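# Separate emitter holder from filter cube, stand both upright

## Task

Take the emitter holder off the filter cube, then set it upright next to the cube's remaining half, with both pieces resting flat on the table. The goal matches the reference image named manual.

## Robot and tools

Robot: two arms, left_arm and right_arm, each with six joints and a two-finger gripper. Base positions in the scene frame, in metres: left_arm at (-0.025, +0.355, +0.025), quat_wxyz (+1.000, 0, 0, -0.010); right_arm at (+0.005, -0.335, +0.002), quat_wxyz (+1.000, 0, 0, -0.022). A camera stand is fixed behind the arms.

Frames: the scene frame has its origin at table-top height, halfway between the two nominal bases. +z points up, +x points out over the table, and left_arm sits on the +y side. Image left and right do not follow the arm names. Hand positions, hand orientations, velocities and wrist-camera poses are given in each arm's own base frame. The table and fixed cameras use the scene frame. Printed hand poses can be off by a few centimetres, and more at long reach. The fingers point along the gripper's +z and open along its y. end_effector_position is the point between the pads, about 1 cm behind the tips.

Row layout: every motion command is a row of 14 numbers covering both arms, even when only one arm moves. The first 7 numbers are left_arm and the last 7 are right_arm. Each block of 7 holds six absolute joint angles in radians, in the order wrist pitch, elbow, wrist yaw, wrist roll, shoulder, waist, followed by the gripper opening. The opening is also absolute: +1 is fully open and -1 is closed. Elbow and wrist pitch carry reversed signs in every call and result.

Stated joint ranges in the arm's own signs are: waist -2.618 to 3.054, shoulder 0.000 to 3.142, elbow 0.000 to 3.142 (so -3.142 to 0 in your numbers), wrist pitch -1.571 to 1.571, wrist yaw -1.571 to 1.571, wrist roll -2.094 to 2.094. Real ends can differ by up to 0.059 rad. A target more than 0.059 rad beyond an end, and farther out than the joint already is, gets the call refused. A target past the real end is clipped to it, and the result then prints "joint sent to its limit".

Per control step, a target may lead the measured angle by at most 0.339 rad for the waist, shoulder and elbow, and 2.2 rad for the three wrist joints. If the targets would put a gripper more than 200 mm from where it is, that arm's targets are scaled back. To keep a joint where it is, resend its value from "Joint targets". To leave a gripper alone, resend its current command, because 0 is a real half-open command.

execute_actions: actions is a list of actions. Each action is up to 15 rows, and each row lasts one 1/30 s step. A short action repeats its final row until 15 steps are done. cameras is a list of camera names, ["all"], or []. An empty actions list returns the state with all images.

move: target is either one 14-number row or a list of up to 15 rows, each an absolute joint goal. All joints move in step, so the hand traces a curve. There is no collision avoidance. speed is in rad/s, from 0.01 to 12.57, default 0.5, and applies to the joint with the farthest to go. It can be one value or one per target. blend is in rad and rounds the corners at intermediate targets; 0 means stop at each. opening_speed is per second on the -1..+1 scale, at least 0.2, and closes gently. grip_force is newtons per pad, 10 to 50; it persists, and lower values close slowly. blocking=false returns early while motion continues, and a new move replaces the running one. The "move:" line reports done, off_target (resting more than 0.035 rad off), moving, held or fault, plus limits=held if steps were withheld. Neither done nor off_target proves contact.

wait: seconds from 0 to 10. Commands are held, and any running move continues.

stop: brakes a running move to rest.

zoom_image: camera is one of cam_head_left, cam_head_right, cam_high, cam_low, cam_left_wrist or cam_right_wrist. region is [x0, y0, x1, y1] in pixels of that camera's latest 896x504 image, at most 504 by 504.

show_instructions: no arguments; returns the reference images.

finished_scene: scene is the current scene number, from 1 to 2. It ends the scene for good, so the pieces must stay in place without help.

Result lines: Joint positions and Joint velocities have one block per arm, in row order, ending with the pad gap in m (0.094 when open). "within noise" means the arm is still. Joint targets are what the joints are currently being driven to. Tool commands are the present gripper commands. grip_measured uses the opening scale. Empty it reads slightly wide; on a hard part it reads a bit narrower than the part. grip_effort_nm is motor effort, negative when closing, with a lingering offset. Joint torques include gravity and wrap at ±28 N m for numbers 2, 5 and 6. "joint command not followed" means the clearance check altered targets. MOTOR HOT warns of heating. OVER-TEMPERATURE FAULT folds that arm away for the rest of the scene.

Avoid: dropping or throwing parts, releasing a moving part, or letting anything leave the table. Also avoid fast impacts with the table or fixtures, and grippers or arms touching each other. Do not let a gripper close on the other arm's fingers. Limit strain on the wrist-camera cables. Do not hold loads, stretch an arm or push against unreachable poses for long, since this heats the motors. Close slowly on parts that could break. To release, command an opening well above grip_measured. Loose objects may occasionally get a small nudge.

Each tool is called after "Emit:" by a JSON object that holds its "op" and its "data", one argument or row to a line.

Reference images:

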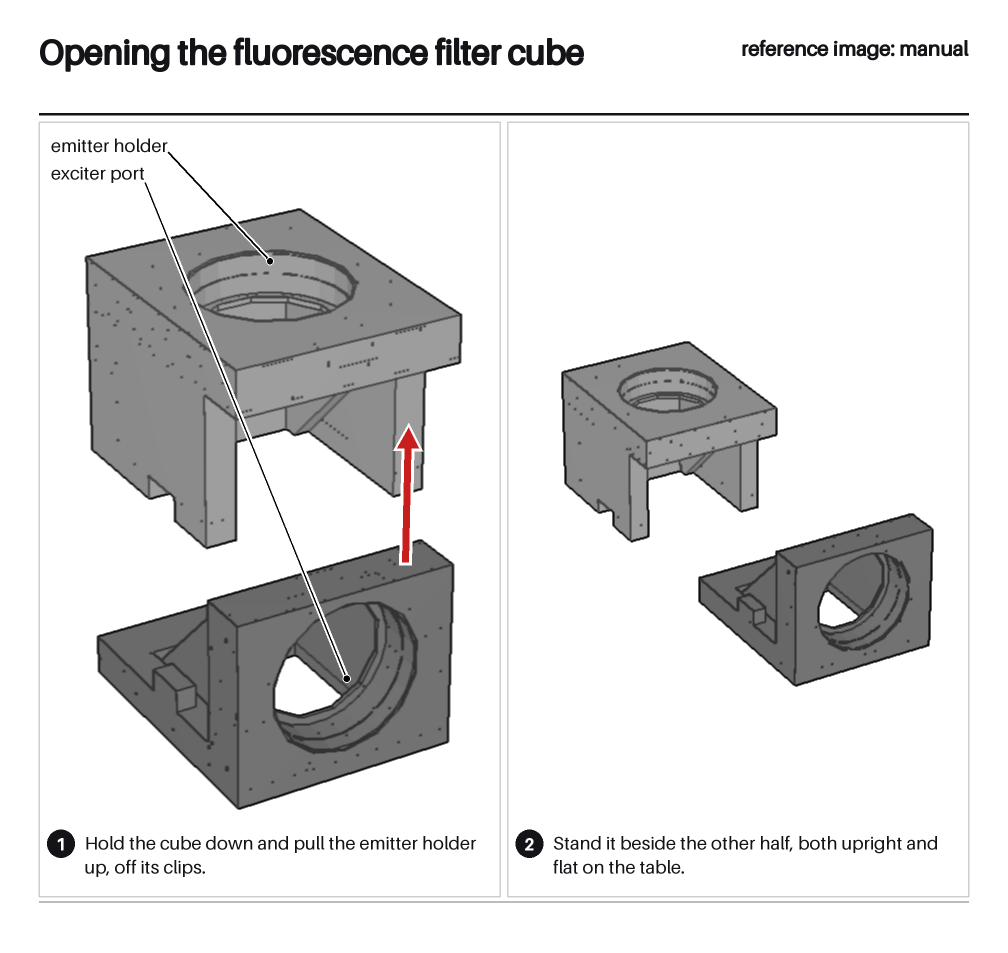

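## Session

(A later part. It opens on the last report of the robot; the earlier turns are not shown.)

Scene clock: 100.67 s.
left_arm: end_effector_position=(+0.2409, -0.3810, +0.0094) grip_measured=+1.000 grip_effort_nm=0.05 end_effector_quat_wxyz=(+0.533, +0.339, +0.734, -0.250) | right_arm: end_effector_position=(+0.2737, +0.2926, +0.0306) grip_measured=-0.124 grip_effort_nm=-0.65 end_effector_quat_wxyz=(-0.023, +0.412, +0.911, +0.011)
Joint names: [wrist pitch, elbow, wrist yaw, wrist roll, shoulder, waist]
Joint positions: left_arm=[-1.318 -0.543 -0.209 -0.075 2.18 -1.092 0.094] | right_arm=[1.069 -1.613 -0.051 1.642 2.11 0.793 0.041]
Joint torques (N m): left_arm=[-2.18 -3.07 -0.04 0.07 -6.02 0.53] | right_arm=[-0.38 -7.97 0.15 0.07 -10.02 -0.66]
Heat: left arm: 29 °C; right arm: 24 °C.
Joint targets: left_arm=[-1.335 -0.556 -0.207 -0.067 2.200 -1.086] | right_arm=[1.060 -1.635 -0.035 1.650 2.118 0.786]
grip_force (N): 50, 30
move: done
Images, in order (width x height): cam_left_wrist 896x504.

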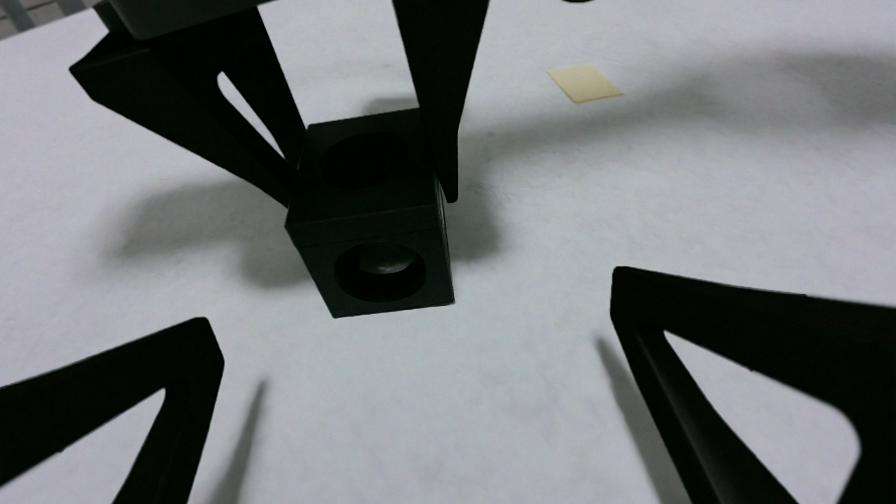

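Emit:
{"op": "move", "data": {
  "target": [-1.358, -0.588, -0.073, -0.02, 2.236, -0.996, 1, 1.06, -1.635, -0.045, 1.645, 2.118, 0.786, -0.2],
  "speed": 0.3,
  "cameras": ["cam_low", "cam_left_wrist"]
}}

Emit:
{"op": "zoom_image", "data": {
  "camera": "cam_low",
  "region": [440, 210, 530, 290]
}}

Emit:
{"op": "zoom_image", "data": {
  "camera": "cam_left_wrist",
  "region": [300, 130, 540, 370]
}}

Scene clock: 105.47 s.
left_arm: end_effector_position=(+0.2613, -0.3797, +0.0081) grip_measured=+1.000 grip_effort_nm=0.05 end_effector_quat_wxyz=(+0.532, +0.355, +0.721, -0.265) | right_arm: end_effector_position=(+0.2736, +0.2926, +0.0306) grip_measured=-0.124 grip_effort_nm=-0.65 end_effector_quat_wxyz=(-0.023, +0.412, +0.911, +0.011)
Joint names: [wrist pitch, elbow, wrist yaw, wrist roll, shoulder, waist]
Joint positions: left_arm=[-1.341 -0.575 -0.077 -0.028 2.213 -1.001 0.094] | right_arm=[1.069 -1.613 -0.052 1.642 2.11 0.793 0.041]
Joint torques (N m): left_arm=[-2.22 -3.11 0.01 0.05 -6.06 0.39] | right_arm=[-0.37 -7.9 0.05 0.01 -10.04 -0.64]
Heat: left arm: 29 °C; right arm: 24 °C.
Joint targets: left_arm=[-1.358 -0.588 -0.073 -0.020 2.236 -0.996] | right_arm=[1.060 -1.635 -0.045 1.645 2.118 0.786]
grip_force (N): 50, 30
move: done
Images, in order (width x height): cam_low 896x504, cam_left_wrist 896x504.

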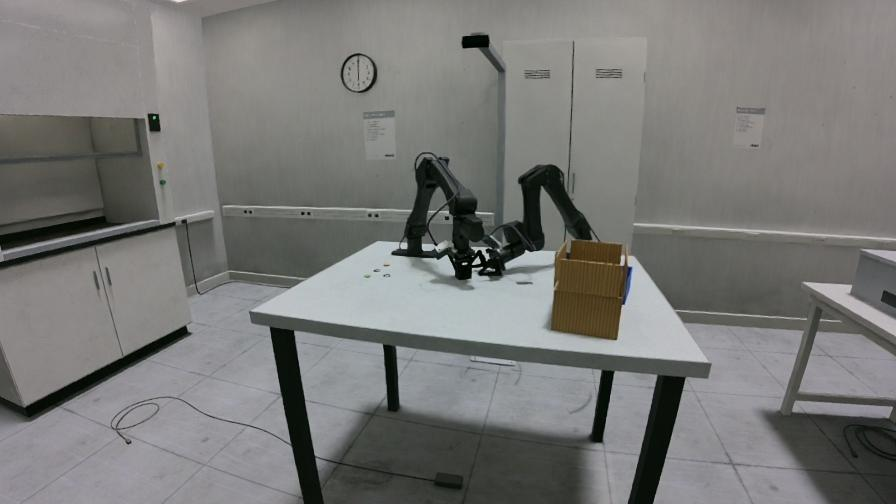

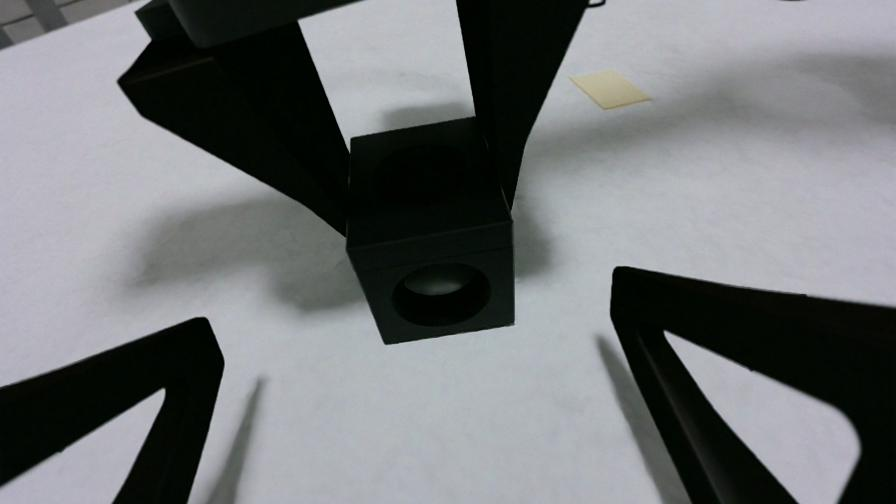

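Scaled by 5.600 from the camera's 896x504 image, which has a finer 1280x720 frame.

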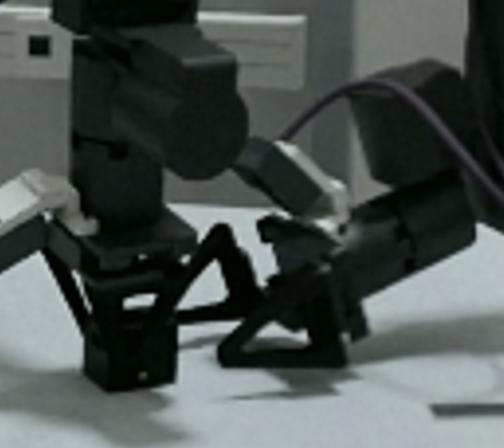

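Scaled by 2.100 from the camera's 896x504 image, which has a finer 1280x720 frame.

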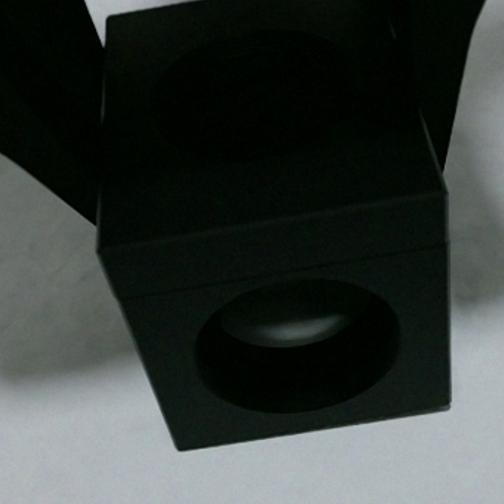

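Emit:
{"op": "move", "data": {
  "target": [-1.302, -0.669, -0.073, -0.02, 2.266, -0.994, 1, 1.06, -1.635, -0.045, 1.645, 2.118, 0.786, -0.2],
  "speed": 0.15,
  "cameras": ["cam_head_left", "cam_low", "cam_left_wrist"]
}}

Emit:
{"op": "zoom_image", "data": {
  "camera": "cam_low",
  "region": [440, 210, 530, 290]
}}

Emit:
{"op": "zoom_image", "data": {
  "camera": "cam_left_wrist",
  "region": [180, 100, 660, 440]
}}

Emit:
{"op": "zoom_image", "data": {
  "camera": "cam_head_left",
  "region": [330, 230, 450, 340]
}}

Scene clock: 108.77 s.
left_arm: end_effector_position=(+0.2723, -0.3972, +0.0123) grip_measured=+1.000 grip_effort_nm=0.05 end_effector_quat_wxyz=(+0.541, +0.351, +0.714, -0.271) | right_arm: end_effector_position=(+0.2736, +0.2926, +0.0306) grip_measured=-0.124 grip_effort_nm=-0.65 end_effector_quat_wxyz=(-0.023, +0.412, +0.911, +0.011)
Joint names: [wrist pitch, elbow, wrist yaw, wrist roll, shoulder, waist]
Joint positions: left_arm=[-1.314 -0.656 -0.077 -0.028 2.242 -1.001 0.094] | right_arm=[1.069 -1.613 -0.052 1.642 2.11 0.793 0.041]
Joint torques (N m): left_arm=[-1.88 -3.43 0 0.06 -6.48 0.59] | right_arm=[-0.37 -7.94 0.04 0.03 -10.06 -0.69]
Heat: left arm: 29 °C; right arm: 24 °C.
Joint targets: left_arm=[-1.302 -0.669 -0.073 -0.020 2.266 -0.994] | right_arm=[1.060 -1.635 -0.045 1.645 2.118 0.786]
grip_force (N): 50, 30
move: done
Images, in order (width x height): cam_head_left 896x504, cam_low 896x504, cam_left_wrist 896x504.

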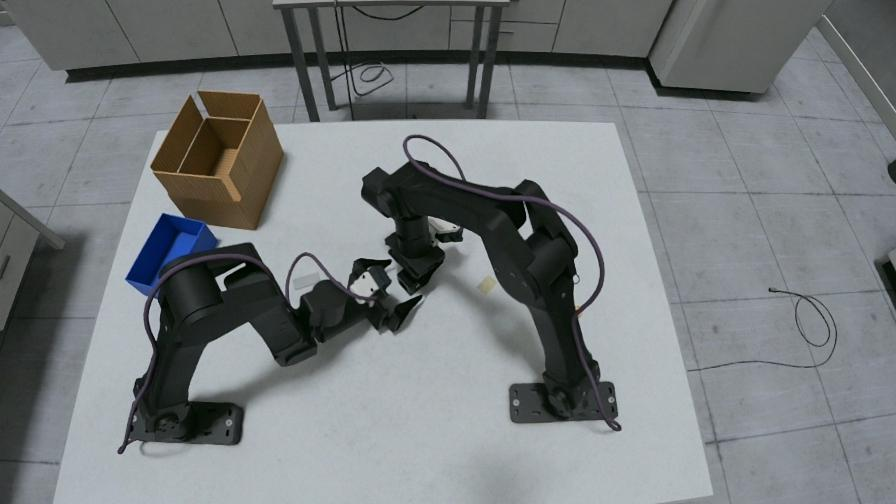

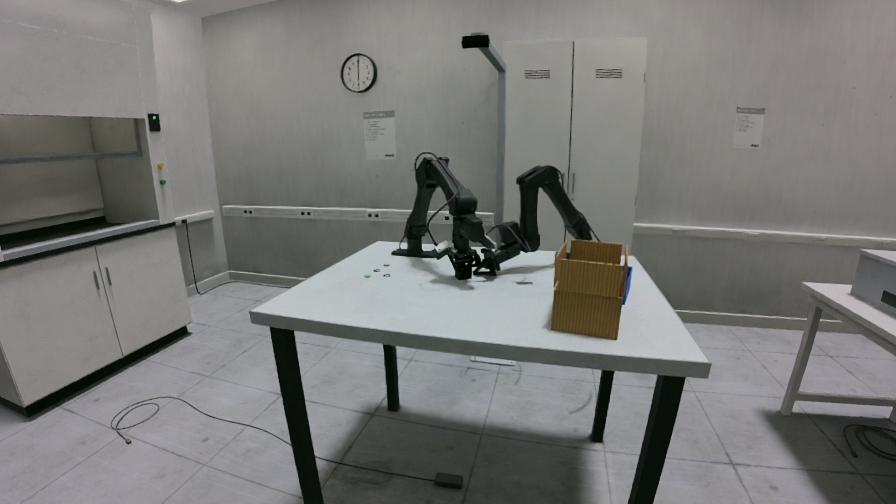

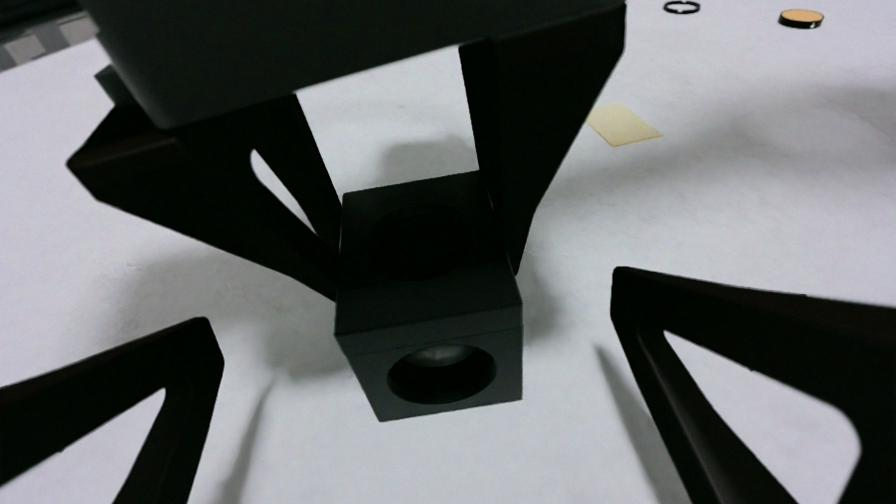

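Scaled by 5.600 from the camera's 896x504 image, which has a finer 1280x720 frame.

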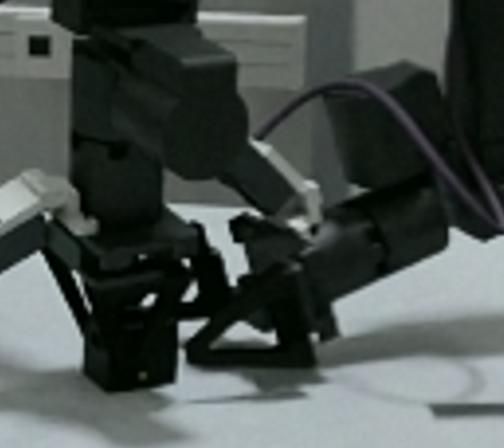

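Scaled by 1.050 from the camera's 896x504 image, which has a finer 1280x720 frame.

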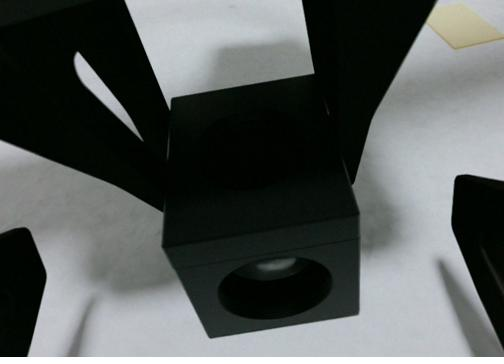

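Scaled by 4.200 from the camera's 896x504 image, which has a finer 1280x720 frame.

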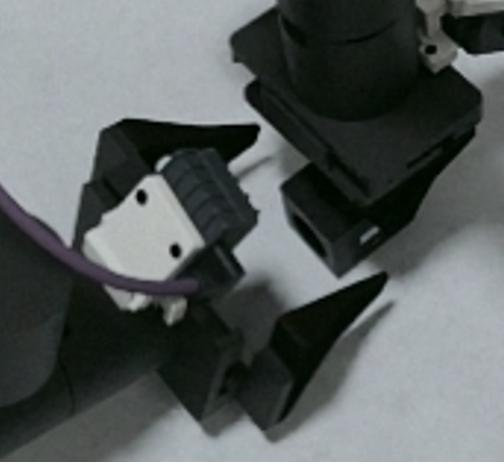

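Emit:
{"op": "zoom_image", "data": {
  "camera": "cam_head_left",
  "region": [380, 250, 440, 310]
}}

Emit:
{"op": "execute_actions", "data": {
  "actions": [],
  "cameras": ["cam_head_right"]
}}

Emit:
{"op": "zoom_image", "data": {
  "camera": "cam_head_right",
  "region": [370, 240, 440, 310]
}}

Scaled by 8.400 from the camera's 896x504 image, which has a finer 1280x720 frame.

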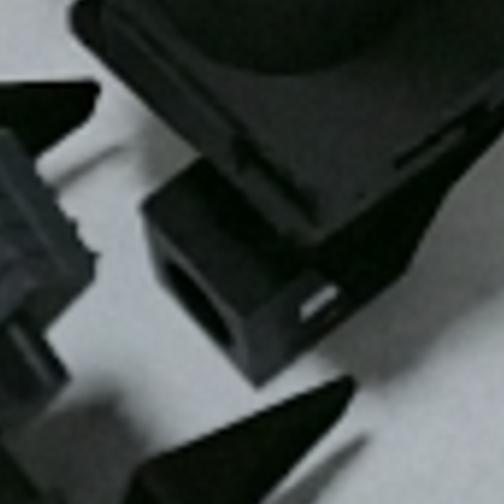

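Scene clock: 109.67 s.
left_arm: end_effector_position=(+0.2723, -0.3972, +0.0122) grip_measured=+1.000 grip_effort_nm=0.05 end_effector_quat_wxyz=(+0.541, +0.351, +0.714, -0.271) | right_arm: end_effector_position=(+0.2736, +0.2926, +0.0306) grip_measured=-0.124 grip_effort_nm=-0.65 end_effector_quat_wxyz=(-0.023, +0.412, +0.911, +0.011)
Joint names: [wrist pitch, elbow, wrist yaw, wrist roll, shoulder, waist]
Joint positions: left_arm=[-1.314 -0.656 -0.077 -0.028 2.242 -1.001 0.094] | right_arm=[1.069 -1.613 -0.052 1.642 2.11 0.793 0.041]
Joint velocities: within noise
Joint torques (N m): left_arm=[-1.89 -3.43 0 0.06 -6.52 0.51] | right_arm=[-0.37 -7.91 0.02 0.02 -10.07 -0.68]
Heat: left arm: 29 °C; right arm: 24 °C.
Joint targets: left_arm=[-1.302 -0.669 -0.073 -0.020 2.266 -0.994] | right_arm=[1.060 -1.635 -0.045 1.645 2.118 0.786]
Tool commands: left_gripper/opening=+1.0 right_gripper/opening=-0.2
grip_force (N): 50, 30
Images, in order (width x height): cam_head_right 896x504.

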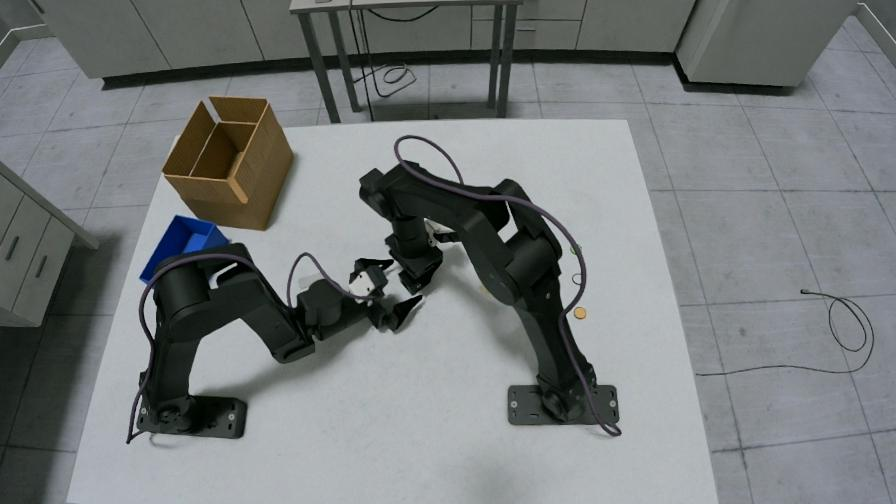

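Scaled by 7.200 from the camera's 896x504 image, which has a finer 1280x720 frame.

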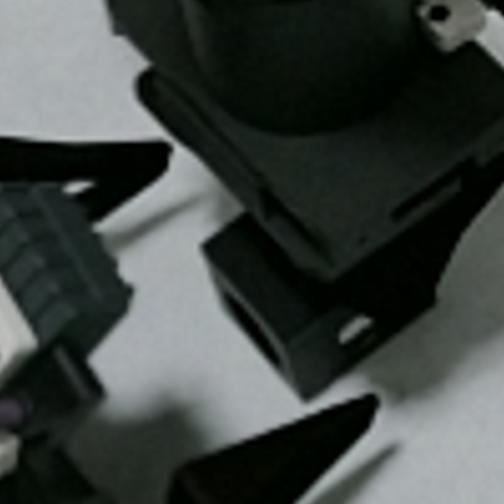

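Emit:
{"op": "move", "data": {
  "target": [-1.37, -0.635, -0.094, -0.02, 2.292, -1.021, 1, 1.06, -1.635, -0.045, 1.645, 2.118, 0.786, -0.2],
  "speed": 0.15,
  "cameras": ["cam_head_left", "cam_low", "cam_left_wrist"]
}}

Emit:
{"op": "zoom_image", "data": {
  "camera": "cam_low",
  "region": [440, 210, 530, 290]
}}

Emit:
{"op": "zoom_image", "data": {
  "camera": "cam_head_left",
  "region": [380, 250, 440, 310]
}}

Scene clock: 113.63 s.
left_arm: end_effector_position=(+0.2653, -0.3960, +0.0047) grip_measured=+1.000 grip_effort_nm=0.05 end_effector_quat_wxyz=(+0.540, +0.355, +0.714, -0.271) | right_arm: end_effector_position=(+0.2736, +0.2926, +0.0306) grip_measured=-0.124 grip_effort_nm=-0.65 end_effector_quat_wxyz=(-0.023, +0.412, +0.911, +0.011)
Joint names: [wrist pitch, elbow, wrist yaw, wrist roll, shoulder, waist]
Joint positions: left_arm=[-1.352 -0.642 -0.085 -0.028 2.269 -1.015 0.094] | right_arm=[1.069 -1.613 -0.052 1.642 2.11 0.793 0.041]
Joint torques (N m): left_arm=[-2.13 -1.66 -0.11 0.06 -6.53 -0.47] | right_arm=[-0.37 -7.88 0.03 0.01 -10 -0.65]
Heat: left arm: 29 °C; right arm: 24 °C.
Joint targets: left_arm=[-1.370 -0.635 -0.094 -0.020 2.292 -1.021] | right_arm=[1.060 -1.635 -0.045 1.645 2.118 0.786]
grip_force (N): 50, 30
move: done
Images, in order (width x height): cam_head_left 896x504, cam_low 896x504, cam_left_wrist 896x504.

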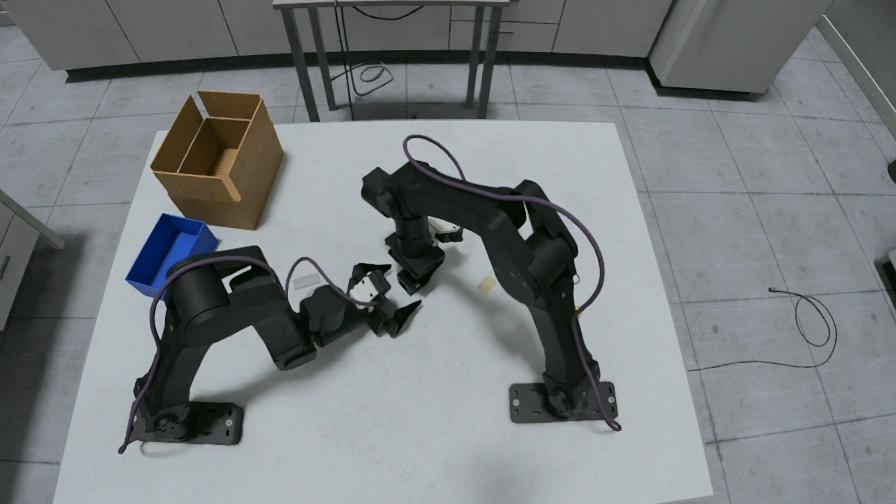

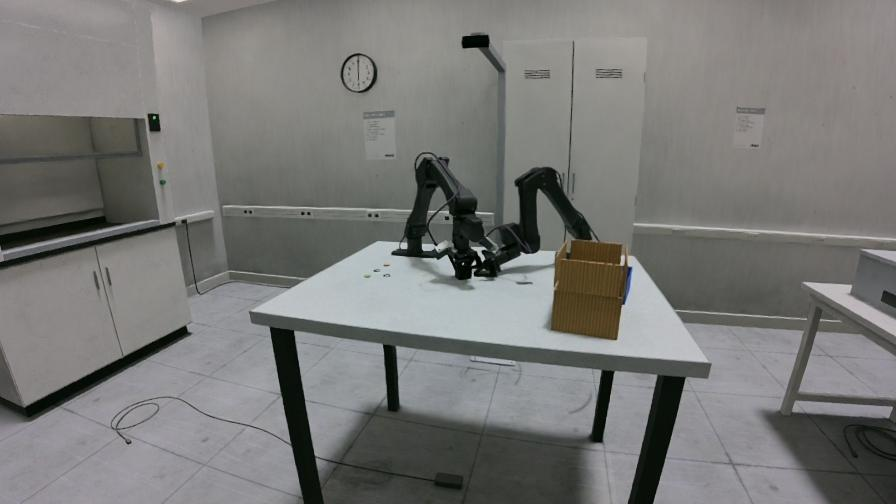

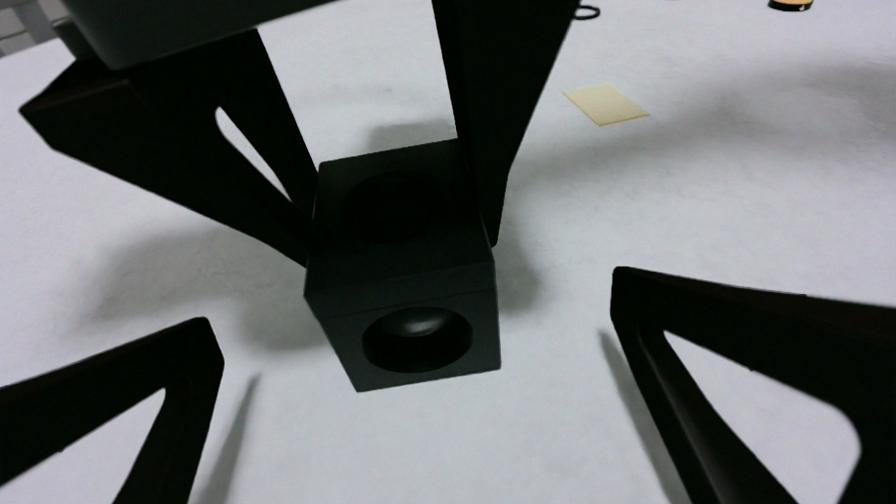

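Scaled by 5.600 from the camera's 896x504 image, which has a finer 1280x720 frame.

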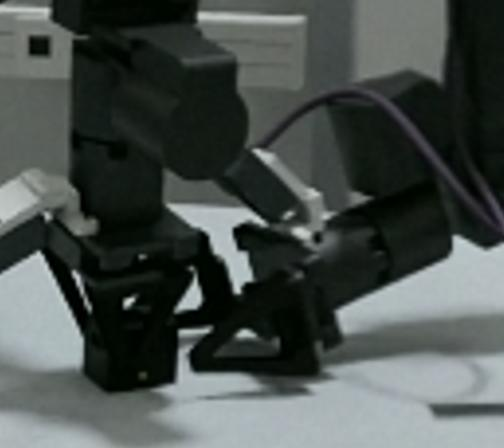

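Scaled by 8.400 from the camera's 896x504 image, which has a finer 1280x720 frame.

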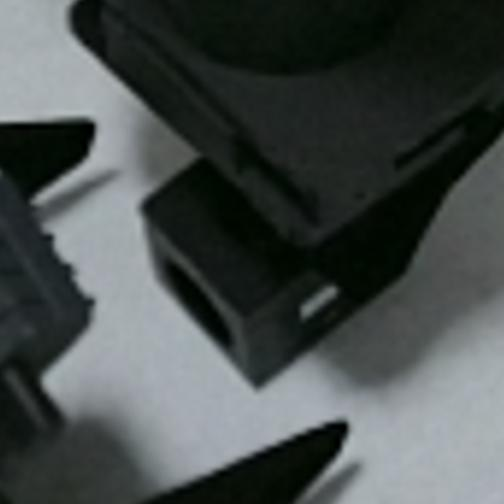

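Emit:
{"op": "move", "data": {
  "target": [-1.37, -0.635, -0.094, -0.02, 2.292, -1.021, -0.02, 1.06, -1.635, -0.045, 1.645, 2.118, 0.786, -0.2],
  "opening_speed": 0.8,
  "grip_force": [30, 30],
  "cameras": ["cam_head_left", "cam_left_wrist", "cam_right_wrist"]
}}

Emit:
{"op": "zoom_image", "data": {
  "camera": "cam_head_left",
  "region": [380, 250, 440, 310]
}}

Emit:
{"op": "zoom_image", "data": {
  "camera": "cam_left_wrist",
  "region": [240, 200, 560, 440]
}}

Scene clock: 117.53 s.
left_arm: end_effector_position=(+0.2654, -0.3960, +0.0049) grip_measured=-0.018 grip_effort_nm=-0.03 end_effector_quat_wxyz=(+0.540, +0.355, +0.714, -0.271) | right_arm: end_effector_position=(+0.2736, +0.2926, +0.0306) grip_measured=-0.124 grip_effort_nm=-0.65 end_effector_quat_wxyz=(-0.023, +0.412, +0.911, +0.011)
Joint names: [wrist pitch, elbow, wrist yaw, wrist roll, shoulder, waist]
Joint positions: left_arm=[-1.353 -0.642 -0.085 -0.028 2.269 -1.015 0.046] | right_arm=[1.069 -1.613 -0.052 1.642 2.11 0.793 0.041]
Joint torques (N m): left_arm=[-2.2 -1.68 -0.12 0.06 -6.48 -0.42] | right_arm=[-0.37 -7.94 0.04 0.04 -10.03 -0.69]
Heat: left arm: 30 °C; right arm: 24 °C.
Joint targets: left_arm=[-1.370 -0.635 -0.094 -0.020 2.292 -1.021] | right_arm=[1.060 -1.635 -0.045 1.645 2.118 0.786]
grip_force (N): 30, 30
move: done
Images, in order (width x height): cam_head_left 896x504, cam_left_wrist 896x504, cam_right_wrist 896x504.

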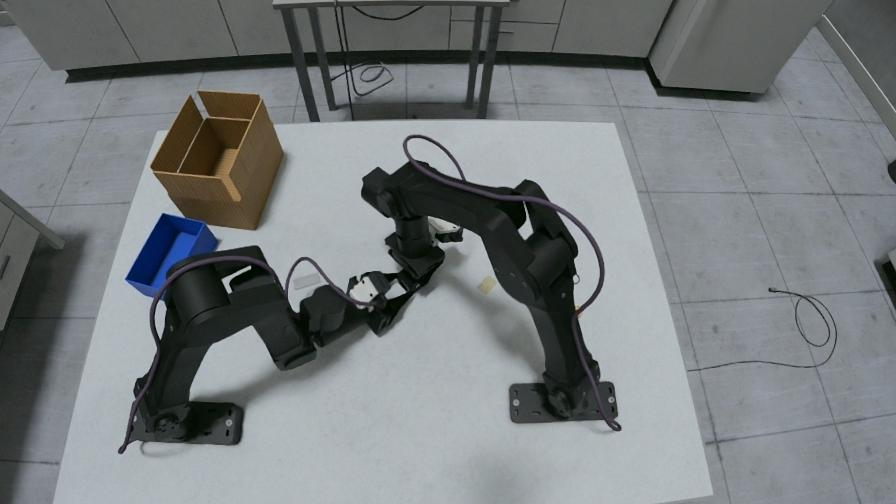

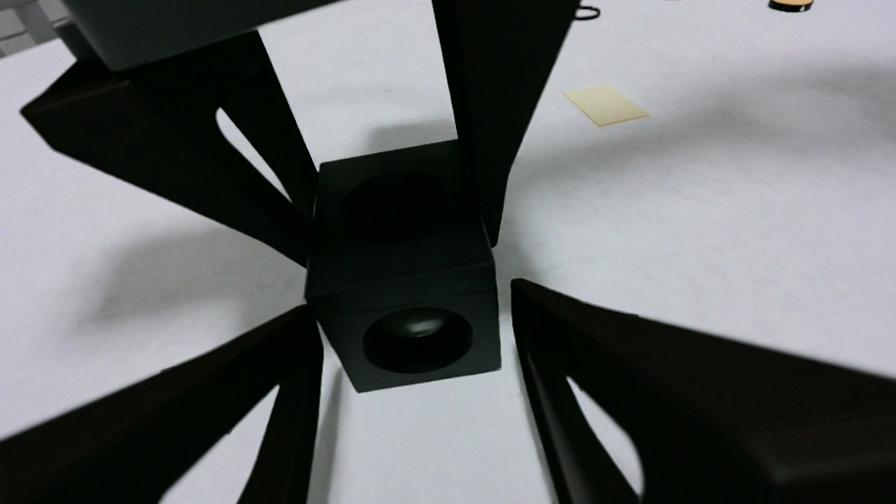

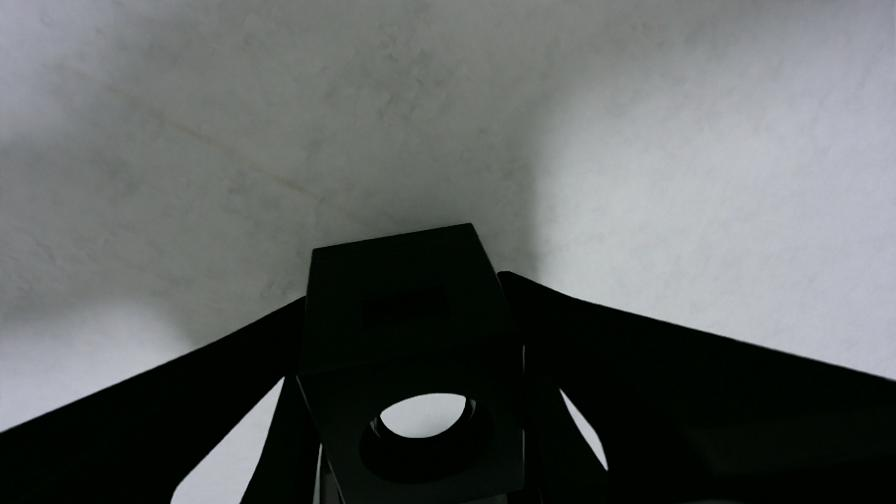

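Scaled by 8.400 from the camera's 896x504 image, which has a finer 1280x720 frame.

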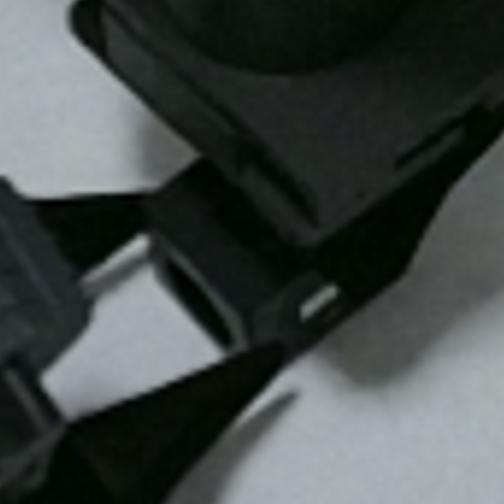

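Scaled by 1.575 from the camera's 896x504 image, which has a finer 1280x720 frame.

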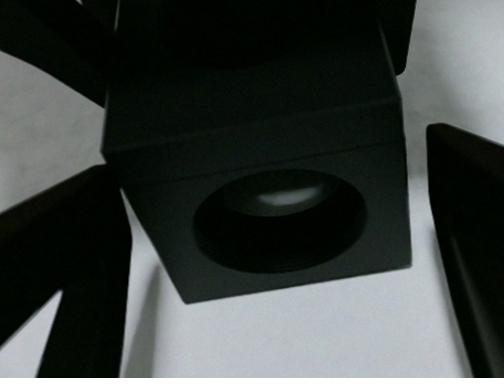

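Emit:
{"op": "move", "data": {
  "target": [-1.37, -0.635, -0.094, -0.02, 2.292, -1.021, -0.2, 1.06, -1.635, -0.045, 1.645, 2.118, 0.786, -0.2],
  "opening_speed": 0.25,
  "cameras": ["cam_head_left", "cam_left_wrist", "cam_low"]
}}

Emit:
{"op": "zoom_image", "data": {
  "camera": "cam_head_left",
  "region": [380, 250, 440, 310]
}}

Emit:
{"op": "zoom_image", "data": {
  "camera": "cam_left_wrist",
  "region": [240, 200, 560, 440]
}}

Scene clock: 120.50 s.
left_arm: end_effector_position=(+0.2658, -0.3957, +0.0049) grip_measured=-0.176 grip_effort_nm=-0.60 end_effector_quat_wxyz=(+0.540, +0.354, +0.714, -0.270) | right_arm: end_effector_position=(+0.2737, +0.2928, +0.0306) grip_measured=-0.124 grip_effort_nm=-0.65 end_effector_quat_wxyz=(-0.024, +0.410, +0.912, +0.011)
Joint names: [wrist pitch, elbow, wrist yaw, wrist roll, shoulder, waist]
Joint positions: left_arm=[-1.353 -0.642 -0.088 -0.028 2.269 -1.015 0.039] | right_arm=[1.068 -1.613 -0.052 1.639 2.11 0.793 0.041]
Joint torques (N m): left_arm=[-2.21 -1.65 -0.1 0.06 -6.54 -0.49] | right_arm=[-0.35 -7.94 0.03 0.06 -10.04 -0.69]
Heat: left arm: 30 °C; right arm: 24 °C.
Joint targets: left_arm=[-1.370 -0.635 -0.094 -0.020 2.292 -1.021] | right_arm=[1.060 -1.635 -0.045 1.645 2.118 0.786]
grip_force (N): 30, 30
move: done
Images, in order (width x height): cam_head_left 896x504, cam_low 896x504, cam_left_wrist 896x504.

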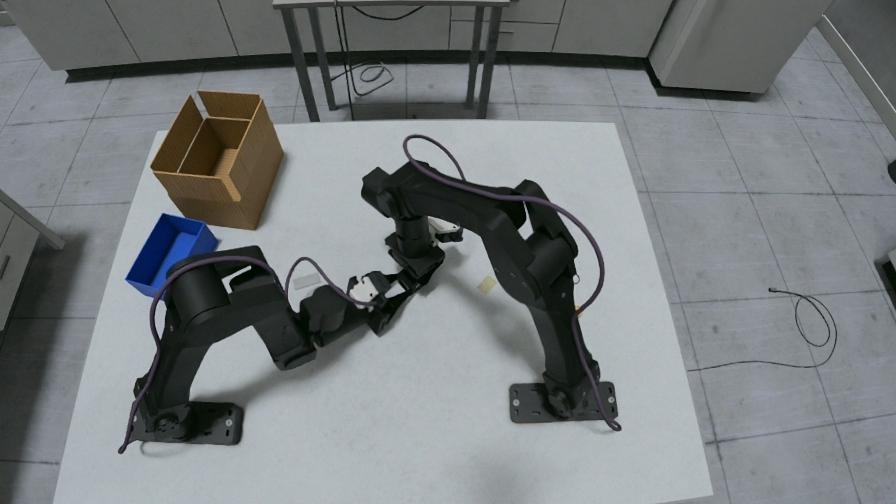

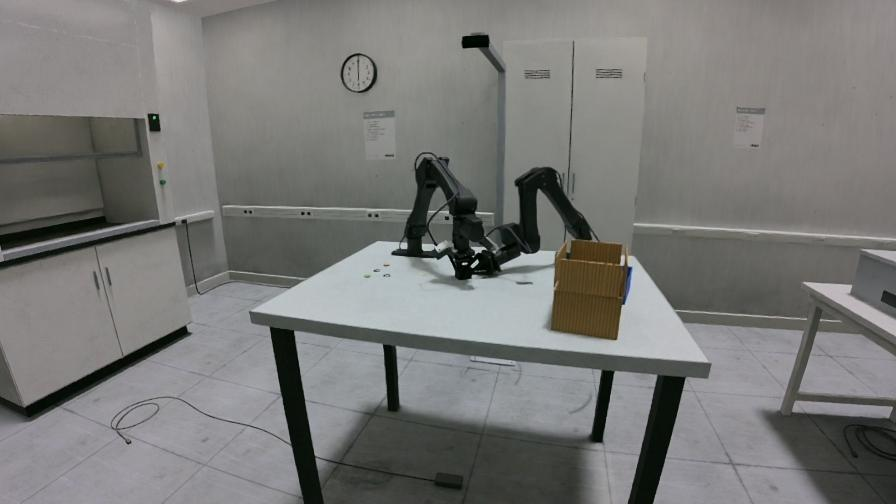

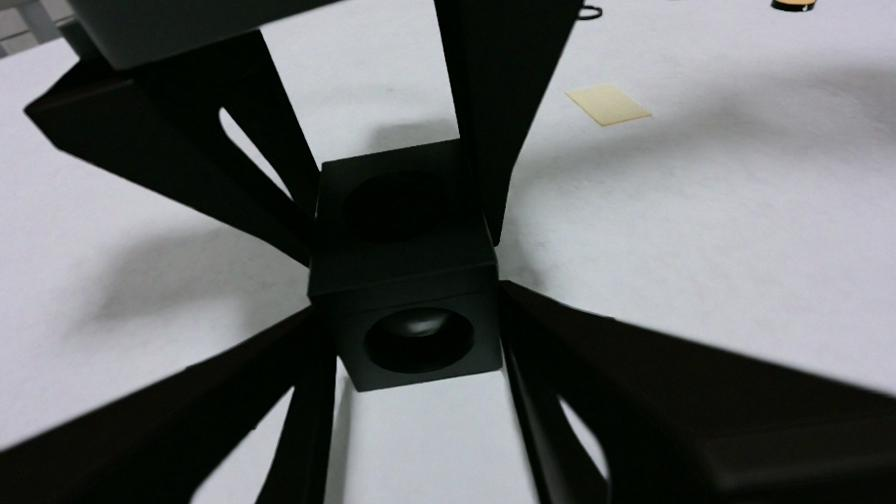

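Scaled by 8.400 from the camera's 896x504 image, which has a finer 1280x720 frame.

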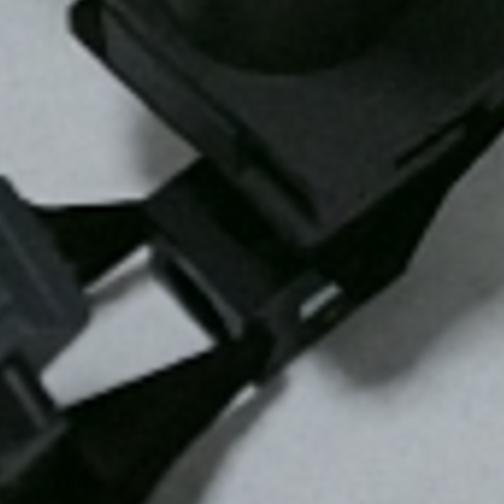

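Scaled by 1.575 from the camera's 896x504 image, which has a finer 1280x720 frame.

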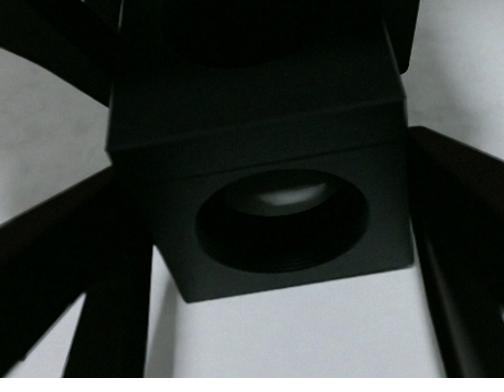

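Emit:
{"op": "move", "data": {
  "target": [-1.37, -0.635, -0.094, -0.02, 2.292, -1.021, -0.25, 1.13, -1.685, -0.045, 1.645, 2.095, 0.786, -0.2],
  "speed": 0.08,
  "cameras": ["cam_left_wrist", "cam_right_wrist"]
}}

Emit:
{"op": "zoom_image", "data": {
  "camera": "cam_left_wrist",
  "region": [240, 200, 560, 440]
}}

Scene clock: 122.93 s.
left_arm: end_effector_position=(+0.2684, -0.3958, +0.0112) grip_measured=-0.176 grip_effort_nm=-0.61 end_effector_quat_wxyz=(+0.551, +0.347, +0.709, -0.271) | right_arm: end_effector_position=(+0.2770, +0.2937, +0.0396) grip_measured=-0.125 grip_effort_nm=-0.65 end_effector_quat_wxyz=(-0.018, +0.408, +0.913, +0.011)
Joint names: [wrist pitch, elbow, wrist yaw, wrist roll, shoulder, waist]
Joint positions: left_arm=[-1.379 -0.642 -0.1 -0.028 2.269 -1.015 0.039] | right_arm=[1.102 -1.65 -0.042 1.635 2.11 0.793 0.041]
Joint torques (N m): left_arm=[-1.93 -1.68 0.03 0.07 -6.56 -0.42] | right_arm=[-0.02 -9.29 -0.07 0.08 -11.89 -0.66]
Heat: left arm: 30 °C; right arm: 24 °C.
Joint targets: left_arm=[-1.370 -0.635 -0.094 -0.020 2.292 -1.021] | right_arm=[1.130 -1.685 -0.045 1.645 2.095 0.786]
grip_force (N): 30, 30
move: done
Images, in order (width x height): cam_left_wrist 896x504, cam_right_wrist 896x504.

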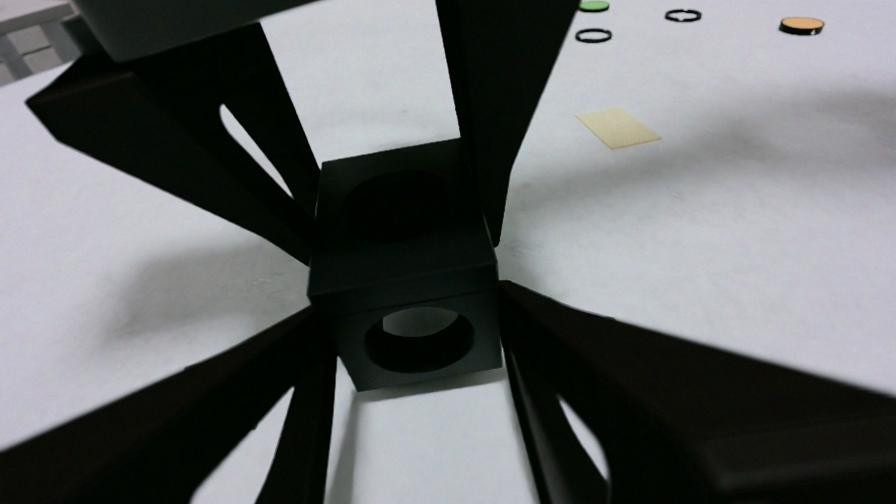

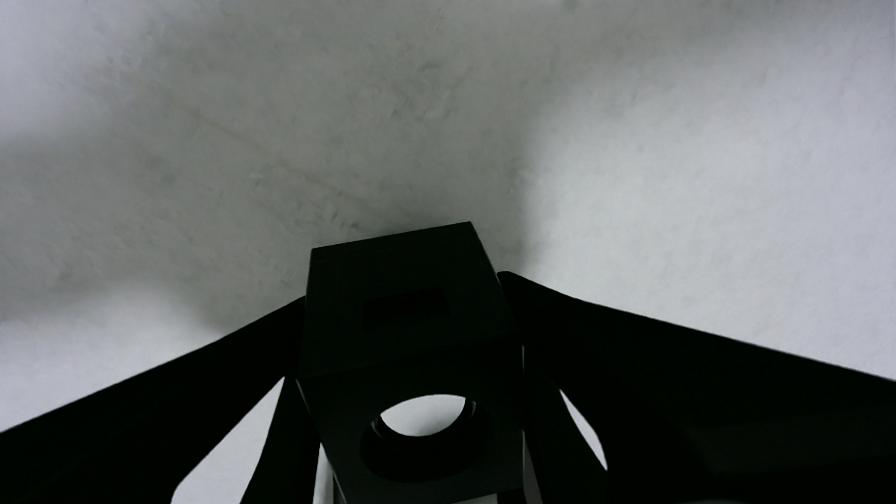

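Scaled by 1.575 from the camera's 896x504 image, which has a finer 1280x720 frame.

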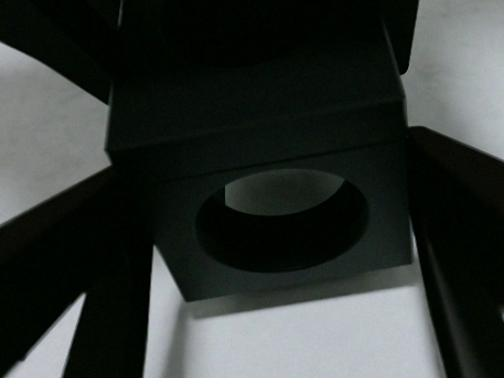

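Emit:
{"op": "move", "data": {
  "target": [-1.33,-0.635,-0.094,-0.02,2.305,-1.021,-0.3,1.13,-1.685,-0.045,1.645,2.095,0.786,-0.25],
  "speed": 0.1,
  "grip_force": [50,50],
  "cameras": ["cam_left_wrist","cam_low"]
}}

Emit:
{"op": "zoom_image", "data": {
  "camera": "cam_left_wrist",
  "region": [240, 200, 560, 440]
}}

Scene clock: 127.37 s.
left_arm: end_effector_position=(+0.2683, -0.3957, +0.0106) grip_measured=-0.192 grip_effort_nm=-0.98 end_effector_quat_wxyz=(+0.551, +0.346, +0.709, -0.271) | right_arm: end_effector_position=(+0.2769, +0.2936, +0.0396) grip_measured=-0.141 grip_effort_nm=-1.02 end_effector_quat_wxyz=(-0.018, +0.407, +0.913, +0.011)
Joint names: [wrist pitch, elbow, wrist yaw, wrist roll, shoulder, waist]
Joint positions: left_arm=[-1.378 -0.642 -0.1 -0.029 2.271 -1.015 0.038] | right_arm=[1.103 -1.65 -0.042 1.633 2.11 0.793 0.04]
Joint torques (N m): left_arm=[-1.53 -1.73 0.04 0.09 -5.72 -0.47] | right_arm=[-0.03 -9.32 -0.07 0.11 -11.92 -0.65]
Heat: left arm: 30 °C; right arm: 24 °C.
Joint targets: left_arm=[-1.330 -0.635 -0.094 -0.020 2.305 -1.021] | right_arm=[1.130 -1.685 -0.045 1.645 2.095 0.786]
move: off_target (left_arm); left_arm: the wrist pitch is farthest, 0.048 rad from its target
Images, in order (width x height): cam_low 896x504, cam_left_wrist 896x504.

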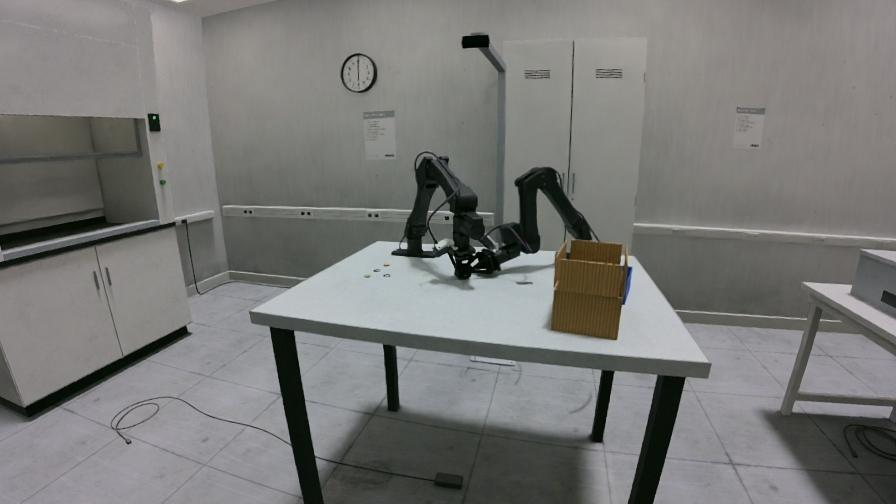

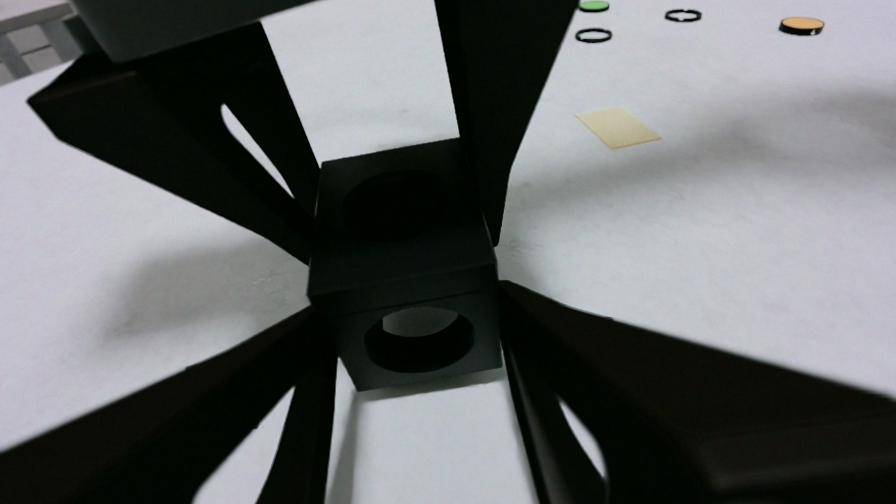

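Scaled by 1.575 from the camera's 896x504 image, which has a finer 1280x720 frame.

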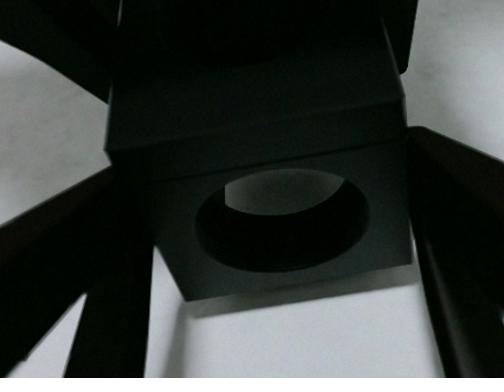

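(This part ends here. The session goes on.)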